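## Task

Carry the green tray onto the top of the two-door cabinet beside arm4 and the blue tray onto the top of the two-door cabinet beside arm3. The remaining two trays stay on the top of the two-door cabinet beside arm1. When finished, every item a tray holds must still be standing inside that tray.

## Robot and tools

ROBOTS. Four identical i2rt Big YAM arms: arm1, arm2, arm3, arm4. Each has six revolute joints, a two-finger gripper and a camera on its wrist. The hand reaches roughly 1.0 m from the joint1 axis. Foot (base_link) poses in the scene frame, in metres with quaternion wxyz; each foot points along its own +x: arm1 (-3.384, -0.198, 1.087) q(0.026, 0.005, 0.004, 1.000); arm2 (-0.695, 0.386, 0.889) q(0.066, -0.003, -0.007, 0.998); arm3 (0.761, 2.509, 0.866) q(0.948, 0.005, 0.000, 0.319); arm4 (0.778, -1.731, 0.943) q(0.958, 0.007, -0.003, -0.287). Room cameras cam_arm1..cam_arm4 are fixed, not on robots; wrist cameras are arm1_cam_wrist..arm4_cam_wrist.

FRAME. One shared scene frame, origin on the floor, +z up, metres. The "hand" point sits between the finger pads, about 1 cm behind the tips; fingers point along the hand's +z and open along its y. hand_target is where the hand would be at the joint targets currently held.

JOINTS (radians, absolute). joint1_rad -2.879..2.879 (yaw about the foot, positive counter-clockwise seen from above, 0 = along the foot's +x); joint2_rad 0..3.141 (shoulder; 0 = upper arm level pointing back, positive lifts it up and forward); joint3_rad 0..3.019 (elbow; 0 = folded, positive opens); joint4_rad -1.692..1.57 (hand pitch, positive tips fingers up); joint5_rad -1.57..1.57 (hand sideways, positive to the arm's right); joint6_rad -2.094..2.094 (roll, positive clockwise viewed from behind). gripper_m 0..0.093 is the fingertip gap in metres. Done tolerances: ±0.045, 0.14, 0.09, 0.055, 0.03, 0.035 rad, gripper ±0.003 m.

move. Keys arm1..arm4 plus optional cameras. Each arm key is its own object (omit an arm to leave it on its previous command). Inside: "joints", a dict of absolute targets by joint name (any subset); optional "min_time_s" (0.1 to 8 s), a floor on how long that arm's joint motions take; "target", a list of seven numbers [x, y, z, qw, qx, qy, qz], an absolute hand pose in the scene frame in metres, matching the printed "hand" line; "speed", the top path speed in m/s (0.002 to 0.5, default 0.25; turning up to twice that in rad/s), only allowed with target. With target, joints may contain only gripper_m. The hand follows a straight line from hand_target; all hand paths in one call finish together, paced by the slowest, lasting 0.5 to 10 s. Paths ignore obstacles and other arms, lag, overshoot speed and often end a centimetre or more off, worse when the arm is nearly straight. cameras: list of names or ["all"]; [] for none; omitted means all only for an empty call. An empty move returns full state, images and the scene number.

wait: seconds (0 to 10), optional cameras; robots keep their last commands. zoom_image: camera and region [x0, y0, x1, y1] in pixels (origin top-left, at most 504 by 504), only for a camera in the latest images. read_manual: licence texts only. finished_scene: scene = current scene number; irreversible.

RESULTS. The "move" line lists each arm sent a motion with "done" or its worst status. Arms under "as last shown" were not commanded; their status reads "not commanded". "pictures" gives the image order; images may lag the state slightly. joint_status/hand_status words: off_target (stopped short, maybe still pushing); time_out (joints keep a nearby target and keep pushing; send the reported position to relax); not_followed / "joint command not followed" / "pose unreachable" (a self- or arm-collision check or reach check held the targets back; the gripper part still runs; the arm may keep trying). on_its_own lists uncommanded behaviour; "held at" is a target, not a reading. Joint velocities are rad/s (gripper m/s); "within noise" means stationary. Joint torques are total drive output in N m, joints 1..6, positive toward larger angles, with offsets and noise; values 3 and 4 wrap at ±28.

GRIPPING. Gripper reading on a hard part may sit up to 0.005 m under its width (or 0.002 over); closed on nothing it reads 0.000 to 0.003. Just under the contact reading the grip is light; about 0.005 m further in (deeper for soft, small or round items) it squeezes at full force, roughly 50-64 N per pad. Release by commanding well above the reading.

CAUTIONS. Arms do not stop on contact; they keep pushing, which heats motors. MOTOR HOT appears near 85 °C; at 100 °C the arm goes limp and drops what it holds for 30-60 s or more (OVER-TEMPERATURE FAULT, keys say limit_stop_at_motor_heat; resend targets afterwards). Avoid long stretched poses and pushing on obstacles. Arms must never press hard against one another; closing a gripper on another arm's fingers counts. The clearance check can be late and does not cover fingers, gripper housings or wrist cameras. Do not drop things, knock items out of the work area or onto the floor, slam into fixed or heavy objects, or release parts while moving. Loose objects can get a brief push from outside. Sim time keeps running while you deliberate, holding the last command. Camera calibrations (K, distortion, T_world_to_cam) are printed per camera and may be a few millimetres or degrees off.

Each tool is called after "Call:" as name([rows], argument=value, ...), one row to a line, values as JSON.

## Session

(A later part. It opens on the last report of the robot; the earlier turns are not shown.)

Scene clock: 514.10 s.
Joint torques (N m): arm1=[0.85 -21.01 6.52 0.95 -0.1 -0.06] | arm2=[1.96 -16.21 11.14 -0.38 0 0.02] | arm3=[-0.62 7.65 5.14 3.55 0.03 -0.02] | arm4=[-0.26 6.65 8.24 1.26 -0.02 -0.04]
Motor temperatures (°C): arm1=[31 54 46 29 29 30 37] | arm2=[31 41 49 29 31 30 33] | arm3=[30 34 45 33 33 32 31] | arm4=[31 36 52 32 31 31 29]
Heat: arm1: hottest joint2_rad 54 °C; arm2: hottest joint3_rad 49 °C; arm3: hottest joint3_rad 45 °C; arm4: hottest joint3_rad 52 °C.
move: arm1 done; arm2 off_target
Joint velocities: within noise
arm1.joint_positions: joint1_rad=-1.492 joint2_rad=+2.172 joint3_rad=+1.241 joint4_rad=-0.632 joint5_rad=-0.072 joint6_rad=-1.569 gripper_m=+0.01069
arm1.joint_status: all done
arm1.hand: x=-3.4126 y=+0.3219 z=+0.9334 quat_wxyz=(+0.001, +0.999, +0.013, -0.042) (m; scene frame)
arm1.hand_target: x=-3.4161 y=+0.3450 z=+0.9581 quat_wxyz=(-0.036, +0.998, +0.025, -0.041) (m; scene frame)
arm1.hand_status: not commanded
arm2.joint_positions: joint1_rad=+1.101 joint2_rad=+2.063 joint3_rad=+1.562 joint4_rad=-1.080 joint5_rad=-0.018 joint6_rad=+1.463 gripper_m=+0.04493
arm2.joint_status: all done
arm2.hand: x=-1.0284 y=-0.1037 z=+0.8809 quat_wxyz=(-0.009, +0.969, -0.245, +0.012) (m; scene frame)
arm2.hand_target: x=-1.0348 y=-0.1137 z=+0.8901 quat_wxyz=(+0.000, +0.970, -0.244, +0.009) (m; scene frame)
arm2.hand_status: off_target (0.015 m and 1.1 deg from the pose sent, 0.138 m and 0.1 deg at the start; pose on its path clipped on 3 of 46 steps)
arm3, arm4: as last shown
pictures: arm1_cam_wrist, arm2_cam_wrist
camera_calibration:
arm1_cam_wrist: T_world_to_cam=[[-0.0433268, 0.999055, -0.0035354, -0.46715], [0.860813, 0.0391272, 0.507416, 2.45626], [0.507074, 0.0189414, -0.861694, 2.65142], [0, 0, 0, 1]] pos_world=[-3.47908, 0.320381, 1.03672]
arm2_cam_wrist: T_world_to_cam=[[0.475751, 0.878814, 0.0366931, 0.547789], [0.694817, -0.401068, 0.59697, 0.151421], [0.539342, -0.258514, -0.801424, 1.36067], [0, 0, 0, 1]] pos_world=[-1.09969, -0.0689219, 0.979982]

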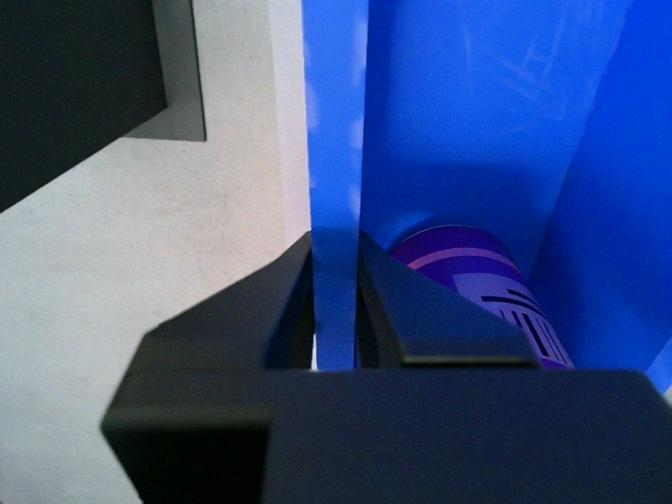

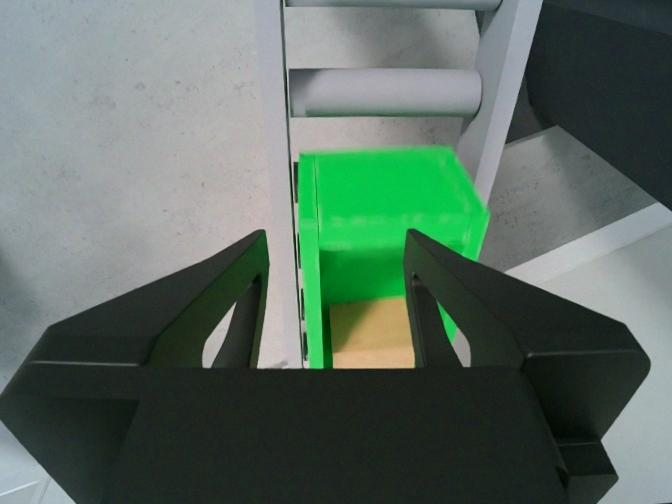

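Call:
move(arm1={"joints": {"joint2_rad": 2.13, "joint3_rad": 1.345, "joint4_rad": -0.68}, "min_time_s": 1.2}, arm2={"joints": {"joint1_rad": 0.244, "joint2_rad": 1.70, "joint3_rad": 1.158, "joint4_rad": -1.02, "joint5_rad": 0.0, "joint6_rad": 0.112, "gripper_m": 0.034}, "min_time_s": 4.5}, cameras=["cam_arm4", "arm1_cam_wrist"])

Scene clock: 525.23 s.
Joint torques (N m): arm1=[1.03 -21.6 10.45 0.25 -0.08 -0.06] | arm2=[1.49 -14.04 7.68 0.83 0.05 -0.09] | arm3=[-0.67 7.65 5.12 3.58 0.04 -0.02] | arm4=[-0.5 6.89 8.13 1.16 -0.02 -0.03]
Motor temperatures (°C): arm1=[31 54 46 29 29 30 37] | arm2=[31 40 50 29 31 30 32] | arm3=[30 34 45 33 33 32 31] | arm4=[31 36 52 32 31 31 29]
Heat: arm1: hottest joint2_rad 54 °C; arm2: hottest joint3_rad 50 °C; arm3: hottest joint3_rad 45 °C; arm4: hottest joint3_rad 52 °C.
move: arm1 done; arm2 done
Joint velocities: within noise
arm1.joint_positions: joint1_rad=-1.492 joint2_rad=+2.172 joint3_rad=+1.283 joint4_rad=-0.678 joint5_rad=-0.072 joint6_rad=-1.569 gripper_m=+0.01069
arm1.joint_status: all done
arm1.hand: x=-3.4128 y=+0.3336 z=+0.9431 quat_wxyz=(+0.003, +0.999, +0.013, -0.042) (m; scene frame)
arm1.hand_target: x=-3.4169 y=+0.3764 z=+0.9815 quat_wxyz=(-0.048, +0.998, +0.025, -0.041) (m; scene frame)
arm1.hand_status: not commanded
arm2.joint_positions: joint1_rad=+0.248 joint2_rad=+1.723 joint3_rad=+1.160 joint4_rad=-1.033 joint5_rad=-0.001 joint6_rad=+0.121 gripper_m=+0.03410
arm2.joint_status: all done
arm2.hand: x=-1.1554 y=+0.3328 z=+0.9286 quat_wxyz=(-0.008, +1.000, -0.003, +0.015) (m; scene frame)
arm2.hand_target: x=-1.1597 y=+0.3342 z=+0.9383 quat_wxyz=(-0.007, +1.000, +0.000, -0.001) (m; scene frame)
arm2.hand_status: not commanded
arm3, arm4: as last shown
pictures: arm1_cam_wrist, cam_arm4
camera_calibration:
arm1_cam_wrist: T_world_to_cam=[[-0.0433262, 0.999034, -0.0073958, -0.475256], [0.860757, 0.0410853, 0.507355, 2.4502], [0.507168, 0.0156158, -0.861705, 2.66118], [0, 0, 0, 1]] pos_world=[-3.47928, 0.332574, 1.04652]

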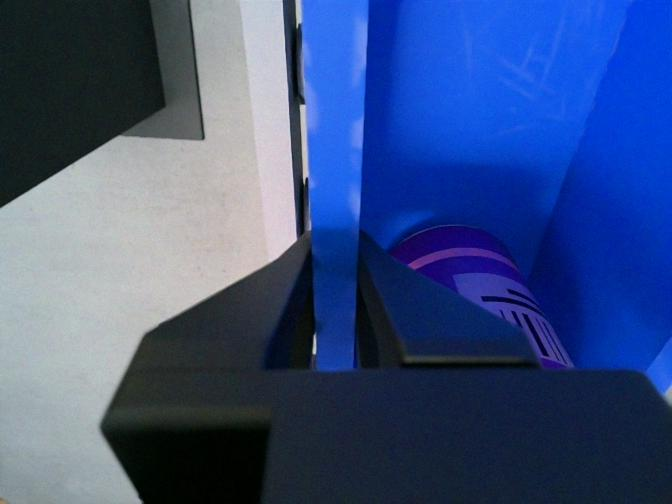

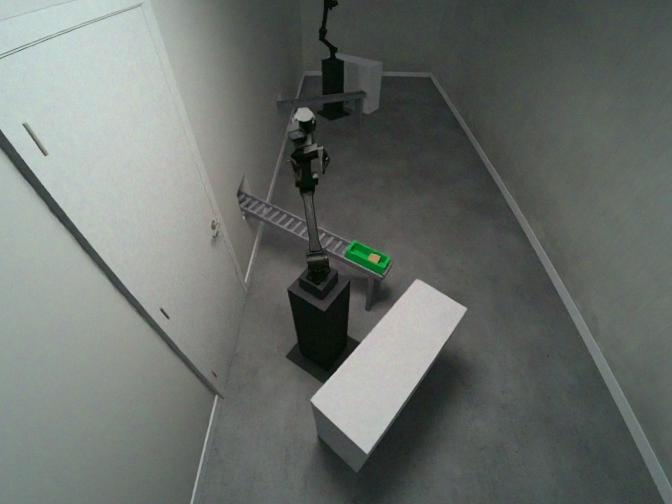

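Call:
move(arm1={"joints": {"joint2_rad": 2.21, "joint3_rad": 1.345, "joint4_rad": -0.64}, "min_time_s": 1.2}, arm4={"joints": {"joint1_rad": 1.572, "joint2_rad": 1.90, "joint3_rad": 1.44, "joint4_rad": -1.10, "joint5_rad": 0.0, "joint6_rad": -1.63, "gripper_m": 0.037}, "min_time_s": 5.5}, cameras=["arm4_cam_wrist", "arm1_cam_wrist"])

Scene clock: 538.93 s.
Joint torques (N m): arm1=[0.91 -18.2 9.66 0.88 -0.46 -0.04] | arm2=[1.49 -14.04 7.68 0.83 0.05 -0.08] | arm3=[-0.67 7.53 5.12 3.58 0.03 -0.02] | arm4=[-0.62 -16.03 10.26 0.36 -0.14 -0.13]
Motor temperatures (°C): arm1=[31 53 48 29 29 30 37] | arm2=[31 39 48 29 31 30 32] | arm3=[30 34 45 33 33 32 31] | arm4=[31 36 53 32 31 31 29]
Heat: arm1: hottest joint2_rad 53 °C; arm2: hottest joint3_rad 48 °C; arm3: hottest joint3_rad 45 °C; arm4: hottest joint3_rad 53 °C.
move: arm1 done; arm4 done
Joint velocities: within noise
arm1.joint_positions: joint1_rad=-1.491 joint2_rad=+2.205 joint3_rad=+1.291 joint4_rad=-0.656 joint5_rad=-0.064 joint6_rad=-1.570 gripper_m=+0.01069
arm1.joint_status: all done
arm1.hand: x=-3.4117 y=+0.3340 z=+0.9277 quat_wxyz=(+0.004, +0.999, +0.013, -0.037) (m; scene frame)
arm1.hand_target: x=-3.4171 y=+0.3659 z=+0.9386 quat_wxyz=(-0.029, +0.998, +0.025, -0.041) (m; scene frame)
arm1.hand_status: not commanded
arm2, arm3: as last shown
arm4.joint_positions: joint1_rad=+1.578 joint2_rad=+1.874 joint3_rad=+1.442 joint4_rad=-1.109 joint5_rad=+0.001 joint6_rad=-1.614 gripper_m=+0.03708
arm4.joint_status: all done
arm4.hand: x=+1.0792 y=-1.2670 z=+1.0155 quat_wxyz=(-0.021, +0.965, -0.263, +0.009) (m; scene frame)
arm4.hand_target: x=+1.0815 y=-1.2688 z=+1.0011 quat_wxyz=(-0.013, +0.966, -0.258, +0.005) (m; scene frame)
arm4.hand_status: not commanded
pictures: arm1_cam_wrist, arm4_cam_wrist
camera_calibration:
arm1_cam_wrist: T_world_to_cam=[[-0.0445183, 0.998945, -0.0112393, -0.476117], [0.856378, 0.0439532, 0.514475, 2.43457], [0.514426, 0.0132785, -0.857432, 2.66891], [0, 0, 0, 1]] pos_world=[-3.47906, 0.333169, 1.03053]
arm4_cam_wrist: T_world_to_cam=[[0.529506, 0.845108, 0.0735927, 0.423845], [0.668897, -0.4693, 0.576484, -1.8982], [0.521729, -0.256026, -0.813787, 0.060441], [0, 0, 0, 1]] pos_world=[1.01374, -1.23355, 1.11228]

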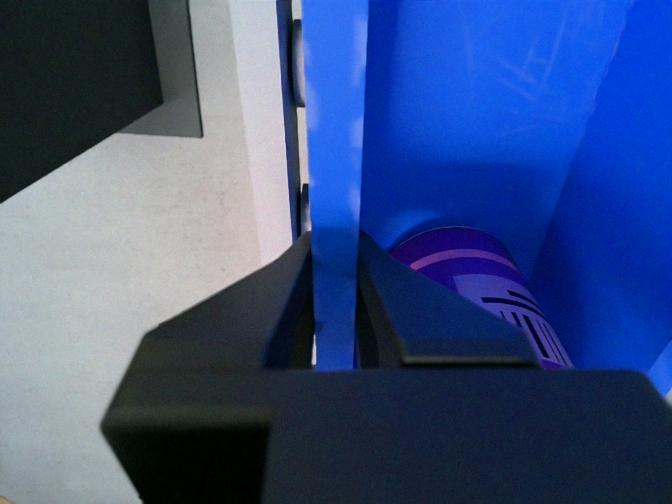

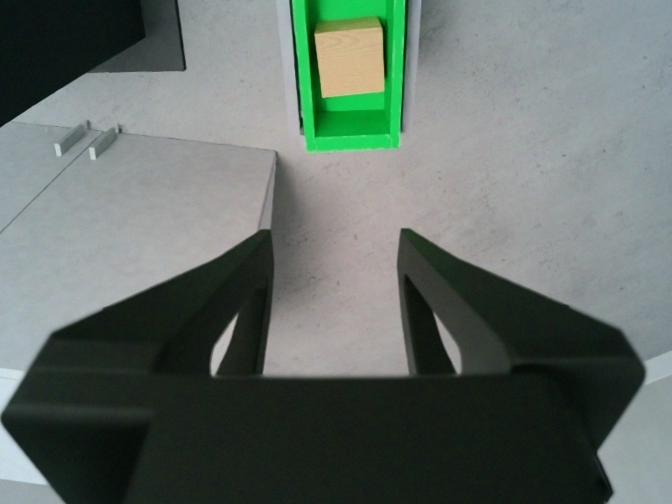

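Call:
zoom_image(camera="arm4_cam_wrist", region=[260, 0, 440, 160])

Call:
move(arm1={"joints": {"joint2_rad": 2.235, "joint4_rad": -0.615}, "min_time_s": 0.8}, cameras=["arm1_cam_wrist"])

Scaled by 2.800 from the camera's 672x504 image, which has a finer 960x720 frame.

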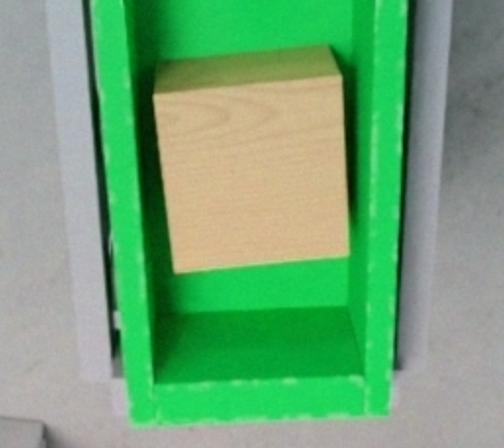

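Scene clock: 554.93 s.
Joint torques (N m): arm1=[0.97 -16.79 9.32 1.21 -0.52 -0.04] | arm2=[1.55 -14.04 7.68 0.83 0.05 -0.08] | arm3=[-0.62 7.65 5.14 3.55 0.03 -0.01] | arm4=[-0.79 -15.62 10.29 0.29 -0.18 -0.15]
Motor temperatures (°C): arm1=[31 51 50 29 29 30 37] | arm2=[31 38 47 29 31 30 31] | arm3=[30 33 45 33 33 32 31] | arm4=[31 37 56 31 31 31 29]
Heat: arm1: hottest joint2_rad 51 °C; arm2: hottest joint3_rad 47 °C; arm3: hottest joint3_rad 45 °C; arm4: hottest joint3_rad 56 °C.
move: arm1 done
Joint velocities: within noise
arm1.joint_positions: joint1_rad=-1.491 joint2_rad=+2.213 joint3_rad=+1.296 joint4_rad=-0.639 joint5_rad=-0.063 joint6_rad=-1.570 gripper_m=+0.01069
arm1.joint_status: all done
arm1.hand: x=-3.4117 y=+0.3389 z=+0.9249 quat_wxyz=(-0.003, +0.999, +0.014, -0.037) (m; scene frame)
arm1.hand_target: x=-3.4173 y=+0.3648 z=+0.9253 quat_wxyz=(-0.028, +0.998, +0.025, -0.041) (m; scene frame)
arm1.hand_status: not commanded
arm2, arm3, arm4: as last shown
pictures: arm1_cam_wrist
camera_calibration:
arm1_cam_wrist: T_world_to_cam=[[-0.0443302, 0.999009, 0.00399803, -0.494604], [0.856021, 0.0359214, 0.515691, 2.43621], [0.515037, 0.0262831, -0.856765, 2.66349], [0, 0, 0, 1]] pos_world=[-3.47916, 0.336597, 1.02763]

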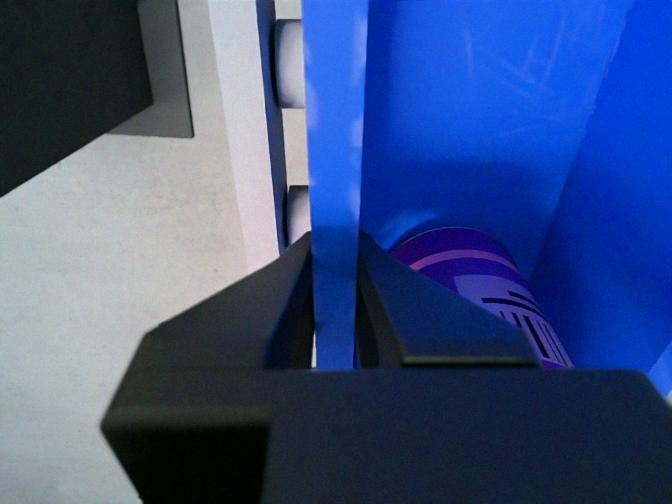

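Call:
move(arm1={"target": [-3.397, 0.36, 1.05, -0.003, 0.999, 0.014, -0.037], "speed": 0.35, "joints": {"gripper_m": 0.045}}, arm4={"joints": {"joint1_rad": 1.588, "joint2_rad": 2.56, "joint3_rad": 1.46, "joint4_rad": -0.48, "joint5_rad": 0.0, "joint6_rad": -1.615}, "min_time_s": 3}, cameras=["arm1_cam_wrist", "arm4_cam_wrist"])

Scene clock: 583.77 s.
Joint torques (N m): arm1=[-0.15 -16.67 9.44 -0.06 -0.11 -0.03] | arm2=[1.55 -14.04 7.68 0.83 0.05 -0.08] | arm3=[-0.62 7.59 5.14 3.55 0.04 -0.02] | arm4=[0.15 -18.37 6.95 0.21 -0.13 0]
Motor temperatures (°C): arm1=[31 52 52 29 30 30 37] | arm2=[31 38 45 29 31 30 31] | arm3=[30 33 45 33 33 32 31] | arm4=[31 38 59 31 31 31 29]
Heat: arm1: hottest joint2_rad 52 °C; arm2: hottest joint3_rad 45 °C; arm3: hottest joint3_rad 45 °C; arm4: hottest joint3_rad 59 °C.
move: arm1 done; arm4 done
Joint velocities: within noise
arm1.joint_positions: joint1_rad=-1.511 joint2_rad=+2.004 joint3_rad=+1.357 joint4_rad=-0.913 joint5_rad=-0.064 joint6_rad=-1.582 gripper_m=+0.04495
arm1.joint_status: all done
arm1.hand: x=-3.3998 y=+0.3508 z=+1.0498 quat_wxyz=(-0.001, +0.999, +0.009, -0.038) (m; scene frame)
arm1.hand_target: x=-3.3969 y=+0.3597 z=+1.0500 quat_wxyz=(-0.003, +0.999, +0.014, -0.037) (m; scene frame)
arm1.hand_status: done (0.010 m and 0.6 deg from the pose sent, 0.128 m and 0.1 deg at the start)
arm2, arm3: as last shown
arm4.joint_positions: joint1_rad=+1.581 joint2_rad=+2.529 joint3_rad=+1.442 joint4_rad=-0.489 joint5_rad=+0.001 joint6_rad=-1.614 gripper_m=+0.03708
arm4.joint_status: all done
arm4.hand: x=+1.0778 y=-1.2674 z=+0.6583 quat_wxyz=(-0.005, +0.965, -0.261, +0.003) (m; scene frame)
arm4.hand_target: x=+1.0741 y=-1.2655 z=+0.6450 quat_wxyz=(-0.003, +0.966, -0.257, +0.002) (m; scene frame)
arm4.hand_status: not commanded
pictures: arm1_cam_wrist, arm4_cam_wrist
camera_calibration:
arm1_cam_wrist: T_world_to_cam=[[-0.0360156, 0.999351, -0.00103561, -0.472924], [0.856922, 0.0314158, 0.514487, 2.36702], [0.514186, 0.0176421, -0.857497, 2.76492], [0, 0, 0, 1]] pos_world=[-3.46707, 0.349476, 1.15263]
arm4_cam_wrist: T_world_to_cam=[[0.527714, 0.84853, 0.0389269, 0.480215], [0.681307, -0.450195, 0.577188, -1.68112], [0.507286, -0.278069, -0.815683, -0.240611], [0, 0, 0, 1]] pos_world=[1.014, -1.23121, 0.755364]

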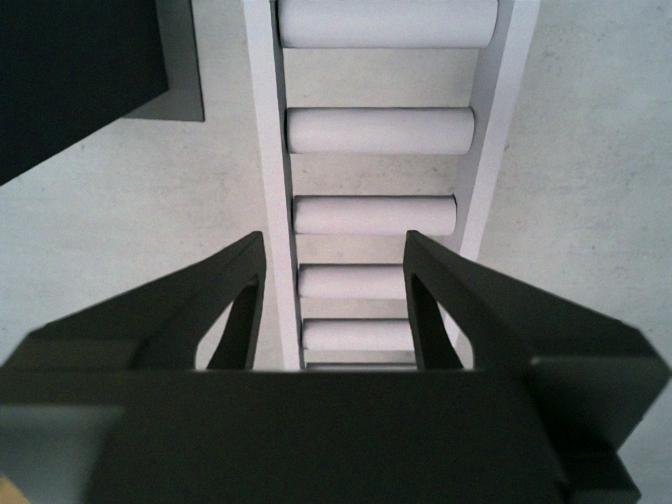

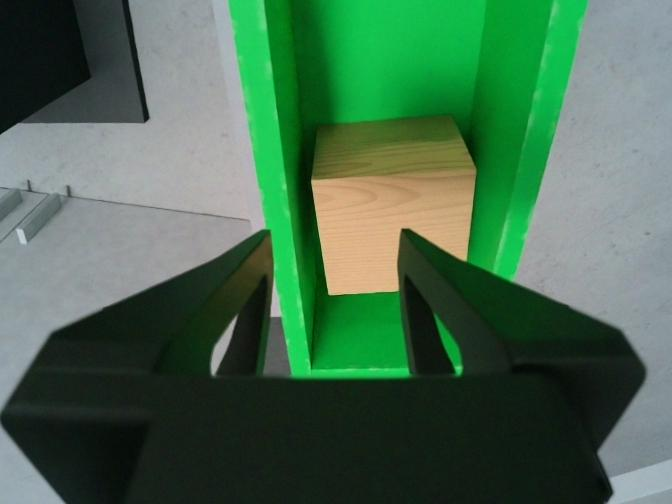

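Call:
zoom_image(camera="arm4_cam_wrist", region=[200, 60, 400, 260])

Scaled by 2.520 from the camera's 672x504 image, which has a finer 960x720 frame.

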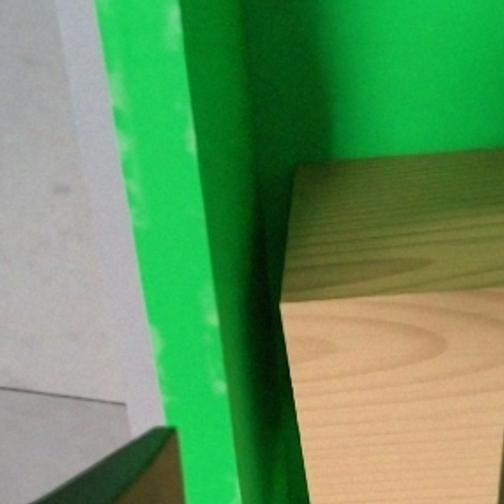

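Call:
move(arm4={"joints": {"joint1_rad": 1.605, "joint2_rad": 2.63, "joint3_rad": 1.46, "joint4_rad": -0.41, "joint6_rad": -1.60}, "min_time_s": 1.5}, arm1={"joints": {"joint2_rad": 0.6, "joint3_rad": 1.88, "joint4_rad": -1.59}, "min_time_s": 5}, cameras=["arm4_cam_wrist", "arm2_cam_wrist"])

Scene clock: 634.10 s.
Joint torques (N m): arm1=[-0.15 5.66 5.91 1.48 -0.01 0.05] | arm2=[1.55 -14.04 7.68 0.81 0.05 -0.08] | arm3=[-0.62 7.53 5.11 3.56 0.03 -0.02] | arm4=[0.21 -17.49 6.41 0.28 -0.13 0.13]
Motor temperatures (°C): arm1=[31 48 52 29 29 30 35] | arm2=[31 37 44 29 31 30 31] | arm3=[30 33 45 33 33 32 31] | arm4=[31 42 54 31 31 31 29]
Heat: arm1: hottest joint3_rad 52 °C; arm2: hottest joint3_rad 44 °C; arm3: hottest joint3_rad 45 °C; arm4: hottest joint3_rad 54 °C.
move: arm1 done; arm4 done
Joint velocities: within noise
arm1.joint_positions: joint1_rad=-1.511 joint2_rad=+0.596 joint3_rad=+1.861 joint4_rad=-1.582 joint5_rad=-0.064 joint6_rad=-1.582 gripper_m=+0.04495
arm1.joint_status: all done
arm1.hand: x=-3.3881 y=-0.0953 z=+1.7724 quat_wxyz=(-0.583, +0.812, +0.023, -0.030) (m; scene frame)
arm1.hand_target: x=-3.3873 y=-0.0995 z=+1.7768 quat_wxyz=(-0.586, +0.809, +0.026, -0.024) (m; scene frame)
arm1.hand_status: not commanded
arm2, arm3: as last shown
arm4.joint_positions: joint1_rad=+1.598 joint2_rad=+2.591 joint3_rad=+1.442 joint4_rad=-0.419 joint5_rad=+0.001 joint6_rad=-1.613 gripper_m=+0.03708
arm4.joint_status: all done
arm4.hand: x=+1.0647 y=-1.2708 z=+0.6254 quat_wxyz=(-0.008, +0.967, -0.254, +0.004) (m; scene frame)
arm4.hand_target: x=+1.0590 y=-1.2727 z=+0.6082 quat_wxyz=(-0.003, +0.967, -0.256, +0.002) (m; scene frame)
arm4.hand_status: not commanded
pictures: arm2_cam_wrist, arm4_cam_wrist
camera_calibration:
arm2_cam_wrist: T_world_to_cam=[[0.00729895, 0.999553, 0.0290001, -0.351607], [0.794211, -0.023416, 0.60719, 0.365909], [0.607598, 0.0186004, -0.794027, 1.55996], [0, 0, 0, 1]] pos_world=[-1.23587, 0.331002, 1.02667]
arm4_cam_wrist: T_world_to_cam=[[0.513942, 0.856605, 0.0457238, 0.511993], [0.686212, -0.442526, 0.577308, -1.65028], [0.514759, -0.265327, -0.815245, -0.253959], [0, 0, 0, 1]] pos_world=[1.00003, -1.23625, 0.722268]

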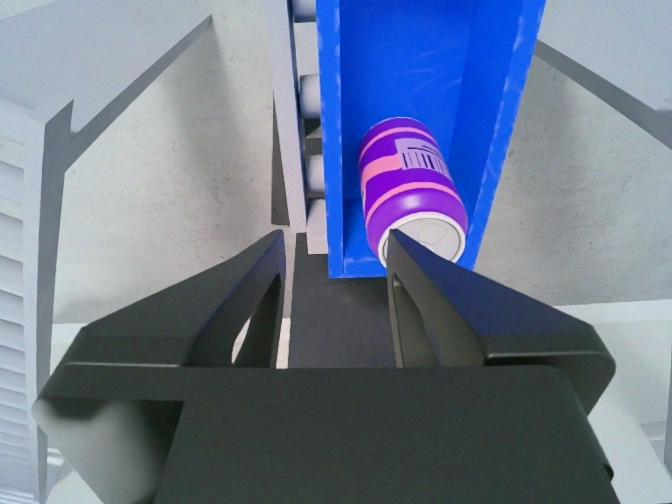

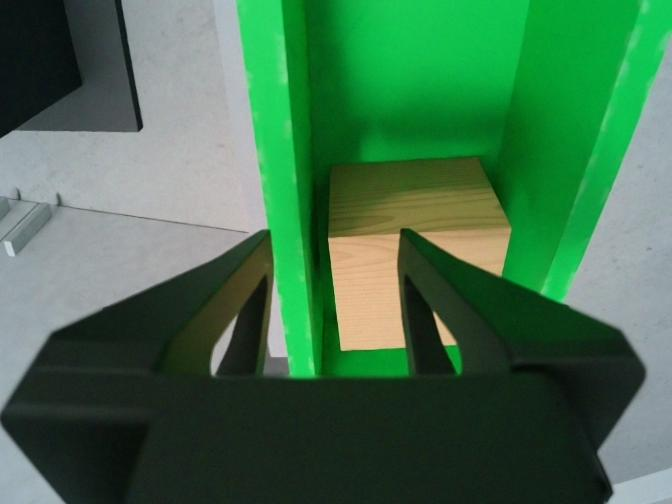

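Call:
move(arm4={"joints": {"joint1_rad": 1.615, "joint2_rad": 2.69, "joint3_rad": 1.49, "joint4_rad": -0.39, "joint6_rad": -1.59}, "min_time_s": 1.5}, cameras=["arm4_cam_wrist"])

Call:
zoom_image(camera="arm4_cam_wrist", region=[200, 160, 420, 380])

Scene clock: 668.23 s.
Joint torques (N m): arm1=[-0.44 5.66 5.97 1.47 -0.02 0.07] | arm2=[1.55 -14.04 7.68 0.81 0.05 -0.08] | arm3=[-0.67 7.65 5.12 3.58 0.04 -0.02] | arm4=[0.38 -17.38 6.43 0.21 -0.15 0.16]
Motor temperatures (°C): arm1=[31 46 46 30 29 30 35] | arm2=[31 37 43 29 31 30 31] | arm3=[30 33 45 33 33 32 31] | arm4=[31 47 52 31 31 31 29]
Heat: arm1: hottest joint2_rad 46 °C; arm2: hottest joint3_rad 43 °C; arm3: hottest joint3_rad 45 °C; arm4: hottest joint3_rad 52 °C.
move: arm4 done
Joint velocities: within noise
arm1, arm2, arm3: as last shown
arm4.joint_positions: joint1_rad=+1.608 joint2_rad=+2.651 joint3_rad=+1.466 joint4_rad=-0.398 joint5_rad=+0.001 joint6_rad=-1.606 gripper_m=+0.03708
arm4.joint_status: all done
arm4.hand: x=+1.0562 y=-1.2747 z=+0.5986 quat_wxyz=(-0.001, +0.968, -0.252, +0.002) (m; scene frame)
arm4.hand_target: x=+1.0516 y=-1.2746 z=+0.5819 quat_wxyz=(+0.002, +0.967, -0.256, +0.001) (m; scene frame)
arm4.hand_status: not commanded
pictures: arm4_cam_wrist
camera_calibration:
arm4_cam_wrist: T_world_to_cam=[[0.511961, 0.858438, 0.0313086, 0.53405], [0.691706, -0.433587, 0.577534, -1.62525], [0.509352, -0.274018, -0.815766, -0.277475], [0, 0, 0, 1]] pos_world=[0.992116, -1.23917, 0.695562]

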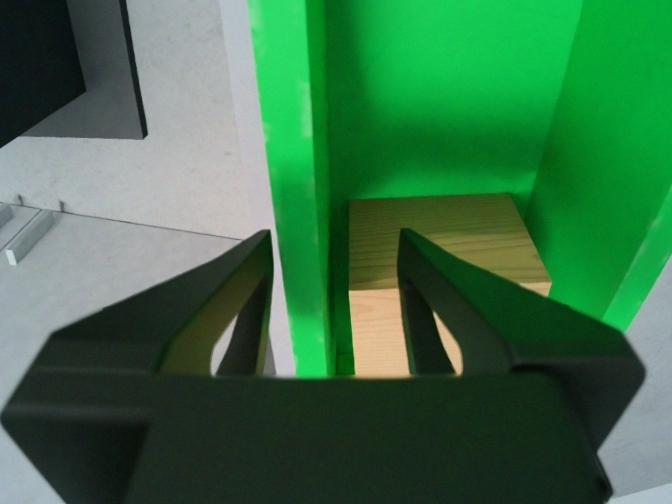

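Scaled by 2.291 from the camera's 672x504 image, which has a finer 960x720 frame.

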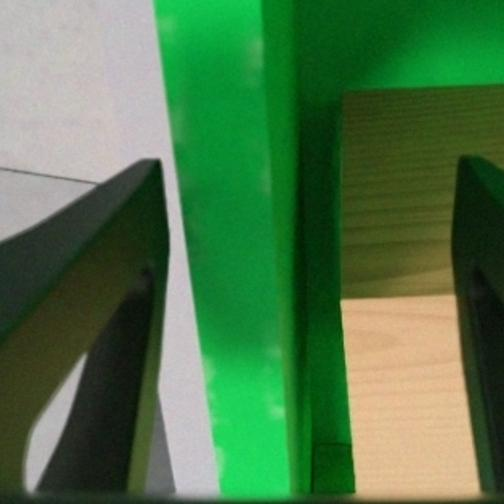

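Call:
move(arm4={"joints": {"joint2_rad": 2.728, "joint4_rad": -0.354}, "min_time_s": 1}, cameras=["arm4_cam_wrist"])

Scene clock: 677.67 s.
Joint torques (N m): arm1=[-0.26 5.66 5.93 1.47 -0.02 0.06] | arm2=[1.49 -14.04 7.66 0.83 0.05 -0.08] | arm3=[-0.73 7.53 5.14 3.59 0.03 -0.01] | arm4=[0.09 -17.2 6.11 0.23 -0.14 0.17]
Motor temperatures (°C): arm1=[31 46 46 30 29 30 34] | arm2=[31 37 43 29 31 30 31] | arm3=[30 33 45 33 33 32 31] | arm4=[31 46 51 31 31 31 29]
Heat: arm1: hottest joint2_rad 46 °C; arm2: hottest joint3_rad 43 °C; arm3: hottest joint3_rad 45 °C; arm4: hottest joint3_rad 51 °C.
move: arm4 done
Joint velocities: within noise
arm1, arm2: as last shown
arm3.joint_positions: joint1_rad=+0.345 joint2_rad=+0.607 joint3_rad=+1.856 joint4_rad=-1.612 joint5_rad=-0.127 joint6_rad=-0.671 gripper_m=+0.09396
arm3.joint_status: not commanded
arm3.hand: x=+0.7996 y=+2.5987 z=+1.5437 quat_wxyz=(-0.553, +0.629, -0.526, -0.147) (m; scene frame)
arm3.hand_target: x=+0.7949 y=+2.5912 z=+1.5576 quat_wxyz=(-0.575, +0.618, -0.515, -0.149) (m; scene frame)
arm3.hand_status: not commanded
arm4.joint_positions: joint1_rad=+1.608 joint2_rad=+2.689 joint3_rad=+1.466 joint4_rad=-0.363 joint5_rad=+0.001 joint6_rad=-1.606 gripper_m=+0.03708
arm4.joint_status: all done
arm4.hand: x=+1.0512 y=-1.2831 z=+0.5792 quat_wxyz=(+0.000, +0.968, -0.252, +0.002) (m; scene frame)
arm4.hand_target: x=+1.0464 y=-1.2835 z=+0.5626 quat_wxyz=(+0.003, +0.967, -0.256, +0.001) (m; scene frame)
arm4.hand_status: not commanded
pictures: arm4_cam_wrist
camera_calibration:
arm4_cam_wrist: T_world_to_cam=[[0.511991, 0.858515, 0.0285869, 0.546032], [0.692489, -0.432212, 0.577626, -1.61329], [0.508256, -0.275943, -0.815801, -0.294321], [0, 0, 0, 1]] pos_world=[0.987213, -1.24728, 0.676161]

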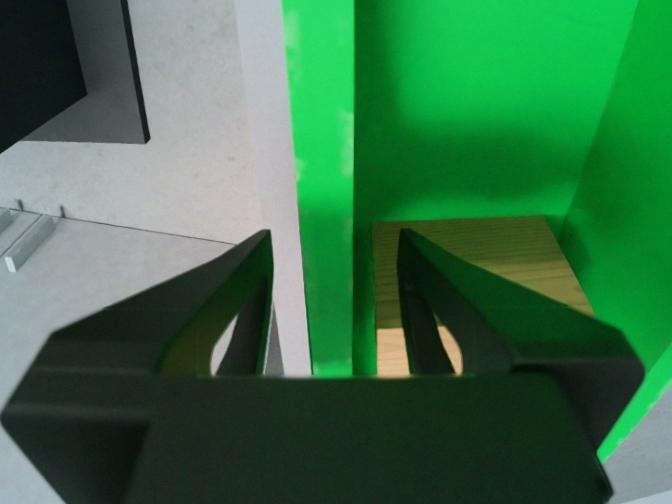

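Call:
move(arm4={"joints": {"gripper_m": 0.003}}, arm2={"joints": {"joint1_rad": 0.244, "joint2_rad": 1.90, "joint3_rad": 1.04, "joint4_rad": -0.70, "joint5_rad": 0.0, "joint6_rad": 0.112, "gripper_m": 0.030}, "min_time_s": 2.5}, cameras=["arm4_cam_wrist", "arm2_cam_wrist"])

Scene clock: 702.50 s.
Joint torques (N m): arm1=[-0.15 5.48 5.93 1.51 -0.02 0.06] | arm2=[1.55 -11.75 5.98 0.95 0.05 -0.07] | arm3=[-0.67 7.59 5.11 3.55 0.03 -0.02] | arm4=[-0.21 -17.2 6.06 0.09 -0.14 0.15]
Motor temperatures (°C): arm1=[31 45 44 30 29 30 34] | arm2=[31 37 43 29 31 30 30] | arm3=[30 33 45 33 33 32 31] | arm4=[31 46 50 31 31 31 30]
Heat: arm1: hottest joint2_rad 45 °C; arm2: hottest joint3_rad 43 °C; arm3: hottest joint3_rad 45 °C; arm4: hottest joint3_rad 50 °C.
move: arm2 done; arm4 off_target
Joint velocities: within noise
arm1, arm3: as last shown
arm2.joint_positions: joint1_rad=+0.248 joint2_rad=+1.887 joint3_rad=+1.042 joint4_rad=-0.713 joint5_rad=-0.001 joint6_rad=+0.121 gripper_m=+0.03011
arm2.joint_status: all done
arm2.hand: x=-1.1520 y=+0.3347 z=+0.8215 quat_wxyz=(-0.006, +1.000, -0.003, -0.003) (m; scene frame)
arm2.hand_target: x=-1.1518 y=+0.3368 z=+0.8152 quat_wxyz=(-0.007, +1.000, +0.000, -0.002) (m; scene frame)
arm2.hand_status: not commanded
arm4.joint_positions: joint1_rad=+1.609 joint2_rad=+2.689 joint3_rad=+1.467 joint4_rad=-0.361 joint5_rad=+0.001 joint6_rad=-1.604 gripper_m=+0.01024
arm4.joint_status: gripper_m off_target (ended at +0.01026, target +0.00300)
arm4.hand: x=+1.0511 y=-1.2818 z=+0.5793 quat_wxyz=(-0.001, +0.968, -0.253, +0.002) (m; scene frame)
arm4.hand_target: x=+1.0465 y=-1.2836 z=+0.5626 quat_wxyz=(+0.003, +0.967, -0.256, +0.001) (m; scene frame)
arm4.hand_status: not commanded
pictures: arm2_cam_wrist, arm4_cam_wrist
camera_calibration:
arm2_cam_wrist: T_world_to_cam=[[0.00772749, 0.999671, 0.0244453, -0.346149], [0.815971, -0.0204349, 0.577732, 0.476586], [0.578042, 0.0154822, -0.81586, 1.45772], [0, 0, 0, 1]] pos_world=[-1.22883, 0.333206, 0.922422]
arm4_cam_wrist: T_world_to_cam=[[0.5126, 0.858044, 0.0316459, 0.541926], [0.691216, -0.43424, 0.577629, -1.61401], [0.509373, -0.274218, -0.815686, -0.292865], [0, 0, 0, 1]] pos_world=[0.987016, -1.24617, 0.676263]

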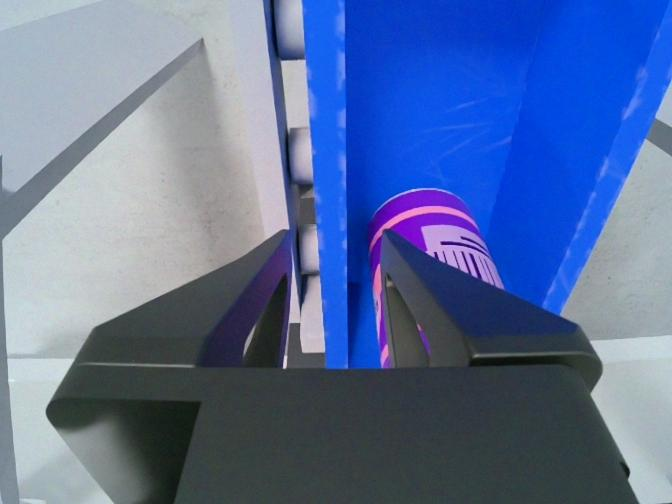

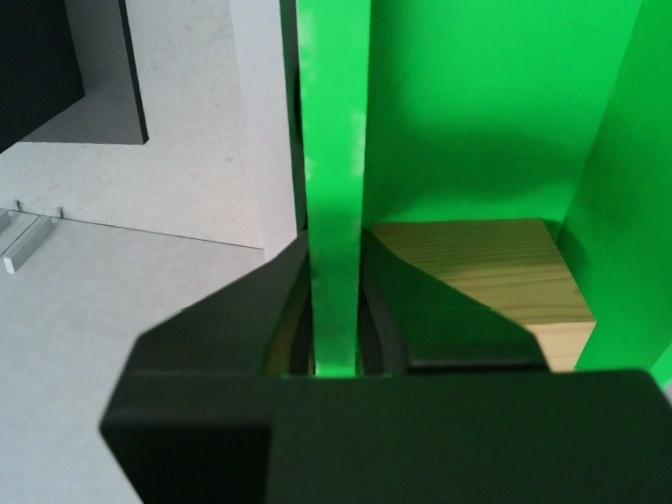

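Call:
zoom_image(camera="arm2_cam_wrist", region=[240, 160, 480, 380])

Call:
move(arm4={"target": [1.056, -1.278, 0.72, 0.0, 0.968, -0.252, 0.002], "speed": 0.12}, cameras=["arm4_cam_wrist"])

Scaled by 2.100 from the camera's 672x504 image, which has a finer 960x720 frame.

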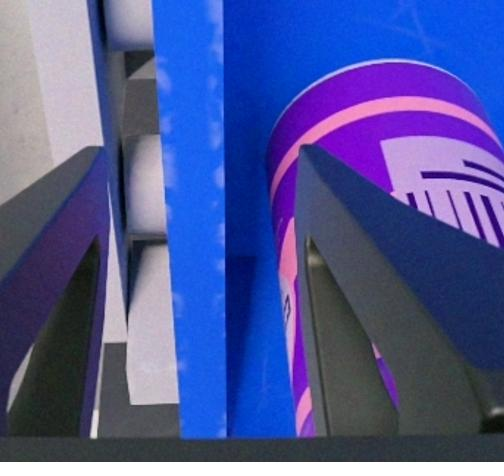

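Scene clock: 709.03 s.
Joint torques (N m): arm1=[-0.38 5.6 5.94 1.47 -0.02 0.04] | arm2=[1.55 -11.75 5.97 0.95 0.05 -0.08] | arm3=[-0.67 7.65 5.15 3.58 0.03 -0.02] | arm4=[-0.79 -22.65 5.76 -0.32 0.11 0.03]
Motor temperatures (°C): arm1=[31 44 44 30 29 30 34] | arm2=[31 37 43 29 31 30 30] | arm3=[30 33 45 33 33 32 31] | arm4=[31 46 50 31 31 31 30]
Heat: arm1: hottest joint2_rad 44 °C; arm2: hottest joint3_rad 43 °C; arm3: hottest joint3_rad 45 °C; arm4: hottest joint3_rad 50 °C.
move: arm4 off_target
Joint velocities: within noise
arm1, arm2, arm3: as last shown
arm4.joint_positions: joint1_rad=+1.609 joint2_rad=+2.404 joint3_rad=+1.313 joint4_rad=-0.535 joint5_rad=-0.005 joint6_rad=-1.610 gripper_m=+0.01024
arm4.joint_status: not commanded
arm4.hand: x=+1.0441 y=-1.2908 z=+0.6993 quat_wxyz=(+0.019, +0.968, -0.249, -0.007) (m; scene frame)
arm4.hand_target: x=+1.0559 y=-1.2782 z=+0.7198 quat_wxyz=(+0.000, +0.968, -0.252, +0.002) (m; scene frame)
arm4.hand_status: off_target (0.027 m and 2.4 deg from the pose sent, 0.141 m and 0.2 deg at the start)
pictures: arm4_cam_wrist
camera_calibration:
arm4_cam_wrist: T_world_to_cam=[[0.507478, 0.861579, -0.0121675, 0.590025], [0.709803, -0.409992, 0.572788, -1.66712], [0.488513, -0.299314, -0.819613, -0.201746], [0, 0, 0, 1]] pos_world=[0.982454, -1.25224, 0.796729]

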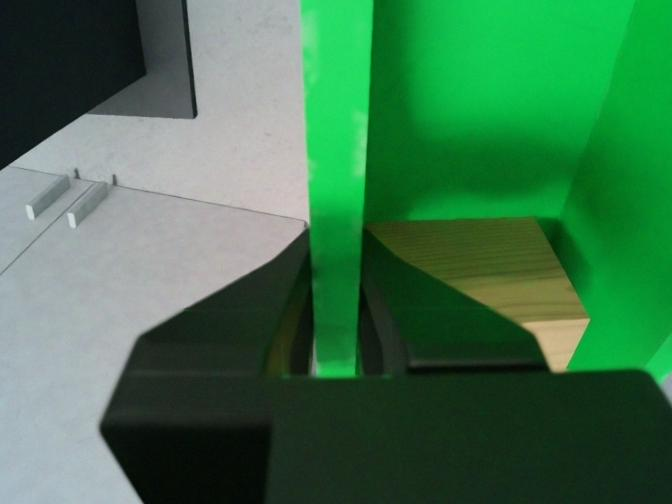

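Call:
move(arm2={"joints": {"joint2_rad": 2.028, "joint4_rad": -0.577}, "min_time_s": 1.5}, arm4={"joints": {"joint1_rad": 1.605, "joint2_rad": 1.623, "joint3_rad": 1.44, "joint4_rad": -1.38, "joint5_rad": 0.0, "joint6_rad": -1.62}, "min_time_s": 4.5}, cameras=["arm4_cam_wrist", "arm2_cam_wrist"])

Scene clock: 726.83 s.
Joint torques (N m): arm1=[-0.15 5.66 5.87 1.5 -0.01 0.05] | arm2=[1.49 -12.22 4.98 0.94 0.05 -0.07] | arm3=[-0.67 7.53 5.12 3.56 0.03 -0.02] | arm4=[-0.73 -17.96 17.47 -0.47 0.06 -0.1]
Motor temperatures (°C): arm1=[31 44 43 30 29 30 34] | arm2=[31 37 43 29 31 30 30] | arm3=[30 33 45 33 33 32 31] | arm4=[31 50 52 31 31 31 32]
Heat: arm1: hottest joint2_rad 44 °C; arm2: hottest joint3_rad 43 °C; arm3: hottest joint3_rad 45 °C; arm4: hottest joint3_rad 52 °C.
move: arm2 done; arm4 done
Joint velocities: within noise
arm1, arm3: as last shown
arm2.joint_positions: joint1_rad=+0.248 joint2_rad=+2.014 joint3_rad=+1.042 joint4_rad=-0.590 joint5_rad=-0.001 joint6_rad=+0.121 gripper_m=+0.03011
arm2.joint_status: all done
arm2.hand: x=-1.1539 y=+0.3352 z=+0.7658 quat_wxyz=(-0.006, +1.000, -0.003, -0.001) (m; scene frame)
arm2.hand_target: x=-1.1528 y=+0.3374 z=+0.7593 quat_wxyz=(-0.007, +1.000, +0.000, +0.000) (m; scene frame)
arm2.hand_status: not commanded
arm4.joint_positions: joint1_rad=+1.609 joint2_rad=+1.662 joint3_rad=+1.365 joint4_rad=-1.374 joint5_rad=-0.005 joint6_rad=-1.610 gripper_m=+0.01024
arm4.joint_status: all done
arm4.hand: x=+1.0164 y=-1.3347 z=+1.0934 quat_wxyz=(+0.040, +0.968, -0.249, -0.013) (m; scene frame)
arm4.hand_target: x=+1.0300 y=-1.3177 z=+1.1381 quat_wxyz=(-0.011, +0.969, -0.247, +0.005) (m; scene frame)
arm4.hand_status: not commanded
pictures: arm2_cam_wrist, arm4_cam_wrist
camera_calibration:
arm2_cam_wrist: T_world_to_cam=[[0.00770254, 0.99966, 0.0248936, -0.34568], [0.813768, -0.0207338, 0.58082, 0.505488], [0.581138, 0.0157838, -0.813652, 1.41524], [0, 0, 0, 1]] pos_world=[-1.23114, 0.333705, 0.866517]
arm4_cam_wrist: T_world_to_cam=[[0.506827, 0.860228, -0.0559762, 0.693499], [0.722748, -0.388639, 0.571485, -1.87448], [0.469853, -0.330101, -0.818701, 0.0985279], [0, 0, 0, 1]] pos_world=[0.956995, -1.29254, 1.19072]

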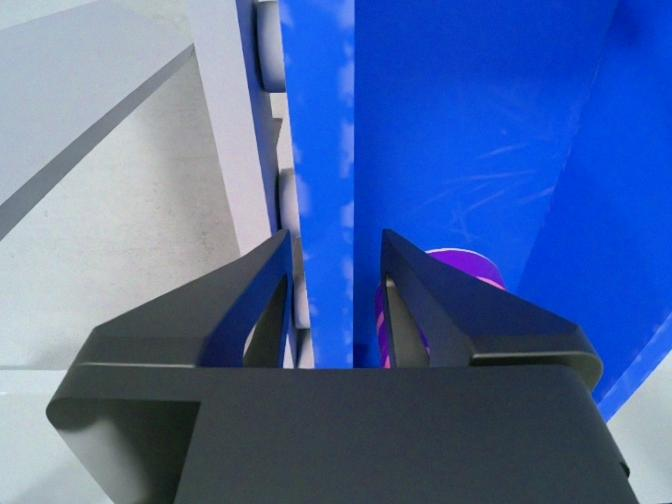

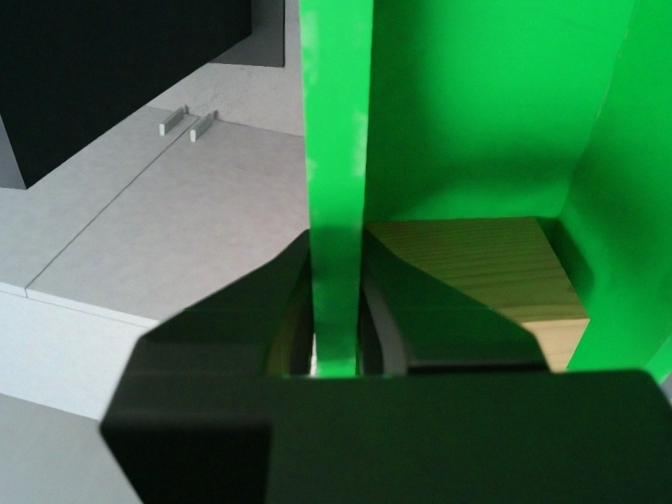

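Call:
move(arm2={"joints": {"gripper_m": 0.003}}, arm4={"joints": {"joint1_rad": -0.278, "joint2_rad": 1.584, "joint3_rad": 1.42, "joint4_rad": -1.31, "joint5_rad": 0.083, "joint6_rad": -1.664}, "min_time_s": 5.5}, cameras=["arm4_cam_wrist", "arm2_cam_wrist"])

Scene clock: 738.10 s.
Joint torques (N m): arm1=[-0.38 5.66 5.9 1.46 -0.01 0.06] | arm2=[1.49 -12.22 5.01 0.76 0.21 0.03] | arm3=[-0.67 7.53 5.09 3.56 0.03 -0.02] | arm4=[0.44 -18.43 15.83 0.42 0.2 -0.11]
Motor temperatures (°C): arm1=[31 44 43 30 29 30 34] | arm2=[31 37 42 29 31 30 31] | arm3=[30 33 45 33 33 32 31] | arm4=[31 51 55 31 31 31 32]
Heat: arm1: hottest joint2_rad 44 °C; arm2: hottest joint3_rad 42 °C; arm3: hottest joint3_rad 45 °C; arm4: hottest joint3_rad 55 °C.
move: arm2 off_target; arm4 done
Joint velocities: within noise
arm1, arm3: as last shown
arm2.joint_positions: joint1_rad=+0.248 joint2_rad=+2.014 joint3_rad=+1.042 joint4_rad=-0.586 joint5_rad=-0.006 joint6_rad=+0.113 gripper_m=+0.01206
arm2.joint_status: gripper_m off_target (ended at +0.01209, target +0.00300)
arm2.hand: x=-1.1549 y=+0.3342 z=+0.7658 quat_wxyz=(-0.004, +1.000, +0.002, -0.003) (m; scene frame)
arm2.hand_target: x=-1.1528 y=+0.3374 z=+0.7593 quat_wxyz=(-0.007, +1.000, +0.000, +0.000) (m; scene frame)
arm2.hand_status: not commanded
arm4.joint_positions: joint1_rad=-0.282 joint2_rad=+1.632 joint3_rad=+1.365 joint4_rad=-1.324 joint5_rad=+0.077 joint6_rad=-1.652 gripper_m=+0.01024
arm4.joint_status: all done
arm4.hand: x=+1.0754 y=-2.1036 z=+1.0976 quat_wxyz=(+0.032, +0.384, -0.923, -0.001) (m; scene frame)
arm4.hand_target: x=+1.0879 y=-2.1182 z=+1.1410 quat_wxyz=(+0.018, +0.389, -0.920, +0.055) (m; scene frame)
arm4.hand_status: not commanded
pictures: arm2_cam_wrist, arm4_cam_wrist
camera_calibration:
arm2_cam_wrist: T_world_to_cam=[[-0.0010522, 0.999802, 0.0198696, -0.350854], [0.815992, -0.0106275, 0.577966, 0.507614], [0.578063, 0.0168216, -0.815819, 1.41359], [0, 0, 0, 1]] pos_world=[-1.23172, 0.3324, 0.866825]
arm4_cam_wrist: T_world_to_cam=[[0.690683, -0.723156, 0.00174871, -2.26671], [-0.566749, -0.539794, 0.622429, -1.20551], [-0.449169, -0.430892, -0.782674, 0.55712], [0, 0, 0, 1]] pos_world=[1.1326, -2.04985, 1.19035]

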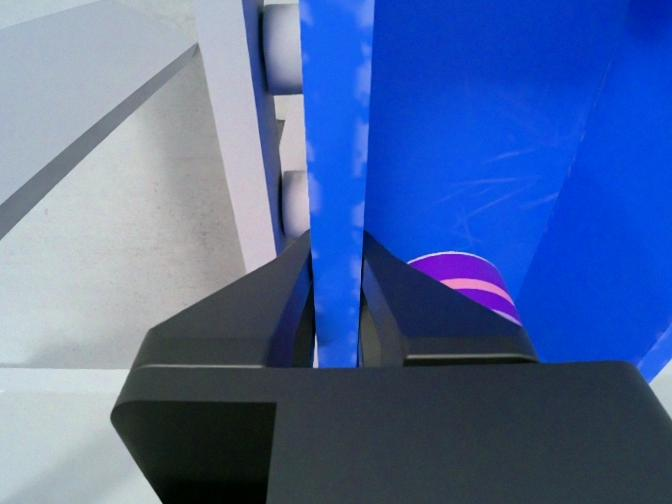

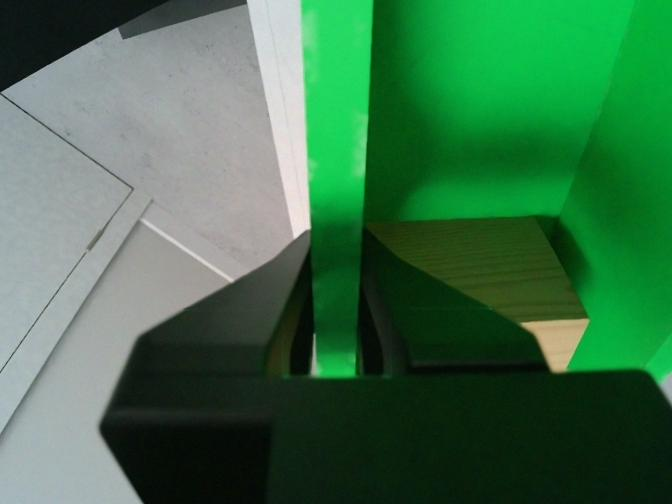

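Call:
move(arm2={"target": [-1.165, 0.336, 0.94, -0.004, 1.0, 0.002, -0.003], "speed": 0.15}, arm4={"joints": {"joint1_rad": -0.276, "joint2_rad": 1.99, "joint3_rad": 1.155, "joint4_rad": -0.76, "joint5_rad": 0.06, "joint6_rad": -1.69}, "min_time_s": 4}, cameras=["arm4_cam_wrist", "arm2_cam_wrist"])

Scene clock: 746.80 s.
Joint torques (N m): arm1=[-0.32 5.71 5.89 1.47 -0.01 0.06] | arm2=[1.14 -14.86 12.82 -0.94 0.19 0.01] | arm3=[-0.73 7.59 5.15 3.56 0.03 -0.01] | arm4=[0.5 -16.62 8.34 0.25 0.03 -0.13]
Motor temperatures (°C): arm1=[31 43 43 30 29 30 34] | arm2=[31 38 42 29 31 30 31] | arm3=[30 33 45 33 33 32 31] | arm4=[31 50 57 31 31 31 32]
Heat: arm1: hottest joint2_rad 43 °C; arm2: hottest joint3_rad 42 °C; arm3: hottest joint3_rad 45 °C; arm4: hottest joint3_rad 57 °C.
move: arm2 off_target; arm4 done
Joint velocities: within noise
arm1, arm3: as last shown
arm2.joint_positions: joint1_rad=+0.247 joint2_rad=+1.740 joint3_rad=+1.105 joint4_rad=-0.999 joint5_rad=-0.010 joint6_rad=+0.103 gripper_m=+0.01206
arm2.joint_status: not commanded
arm2.hand: x=-1.1362 y=+0.3344 z=+0.9042 quat_wxyz=(-0.006, +0.999, +0.005, +0.035) (m; scene frame)
arm2.hand_target: x=-1.1630 y=+0.3363 z=+0.9401 quat_wxyz=(-0.004, +1.000, +0.002, -0.003) (m; scene frame)
arm2.hand_status: off_target (0.046 m and 4.4 deg from the pose sent, 0.174 m and 0.1 deg at the start)
arm4.joint_positions: joint1_rad=-0.281 joint2_rad=+1.986 joint3_rad=+1.145 joint4_rad=-0.773 joint5_rad=+0.057 joint6_rad=-1.677 gripper_m=+0.01024
arm4.joint_status: all done
arm4.hand: x=+1.0833 y=-2.1015 z=+0.8585 quat_wxyz=(+0.027, +0.396, -0.918, -0.016) (m; scene frame)
arm4.hand_target: x=+1.0900 y=-2.1063 z=+0.8594 quat_wxyz=(+0.025, +0.404, -0.914, -0.006) (m; scene frame)
arm4.hand_status: not commanded
pictures: arm2_cam_wrist, arm4_cam_wrist
camera_calibration:
arm2_cam_wrist: T_world_to_cam=[[-0.00958671, 0.999672, 0.0237502, -0.367006], [0.769854, -0.00777891, 0.638172, 0.304637], [0.638148, 0.0244022, -0.769527, 1.53954], [0, 0, 0, 1]] pos_world=[-1.2205, 0.331687, 0.999026]
arm4_cam_wrist: T_world_to_cam=[[0.708652, -0.705223, -0.0217301, -2.23187], [-0.552283, -0.573609, 0.604943, -1.12281], [-0.439084, -0.416693, -0.795972, 0.404824], [0, 0, 0, 1]] pos_world=[1.13926, -2.04933, 0.952965]

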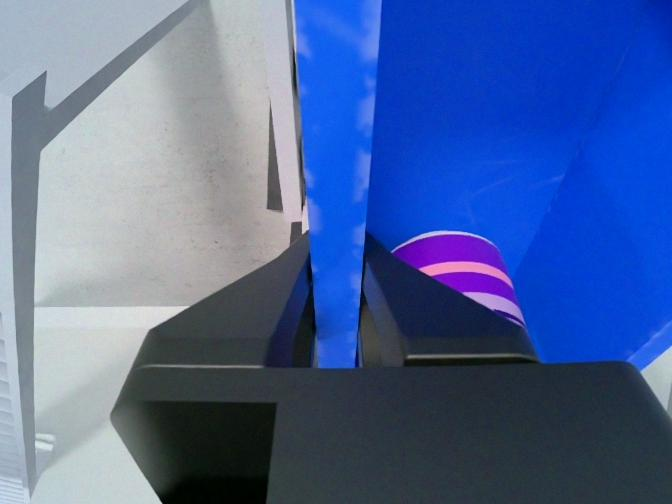

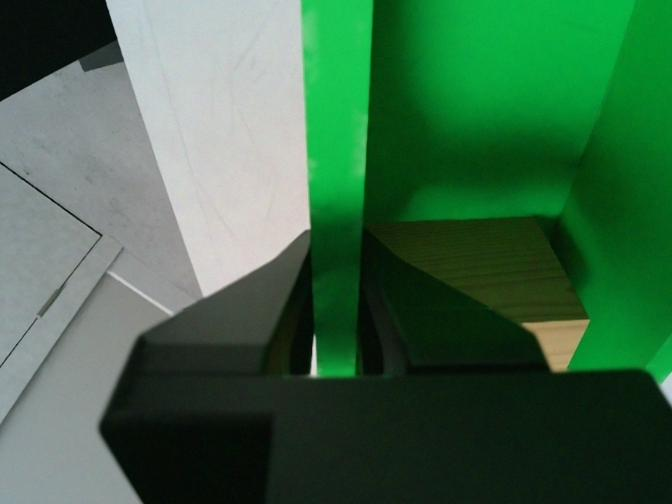

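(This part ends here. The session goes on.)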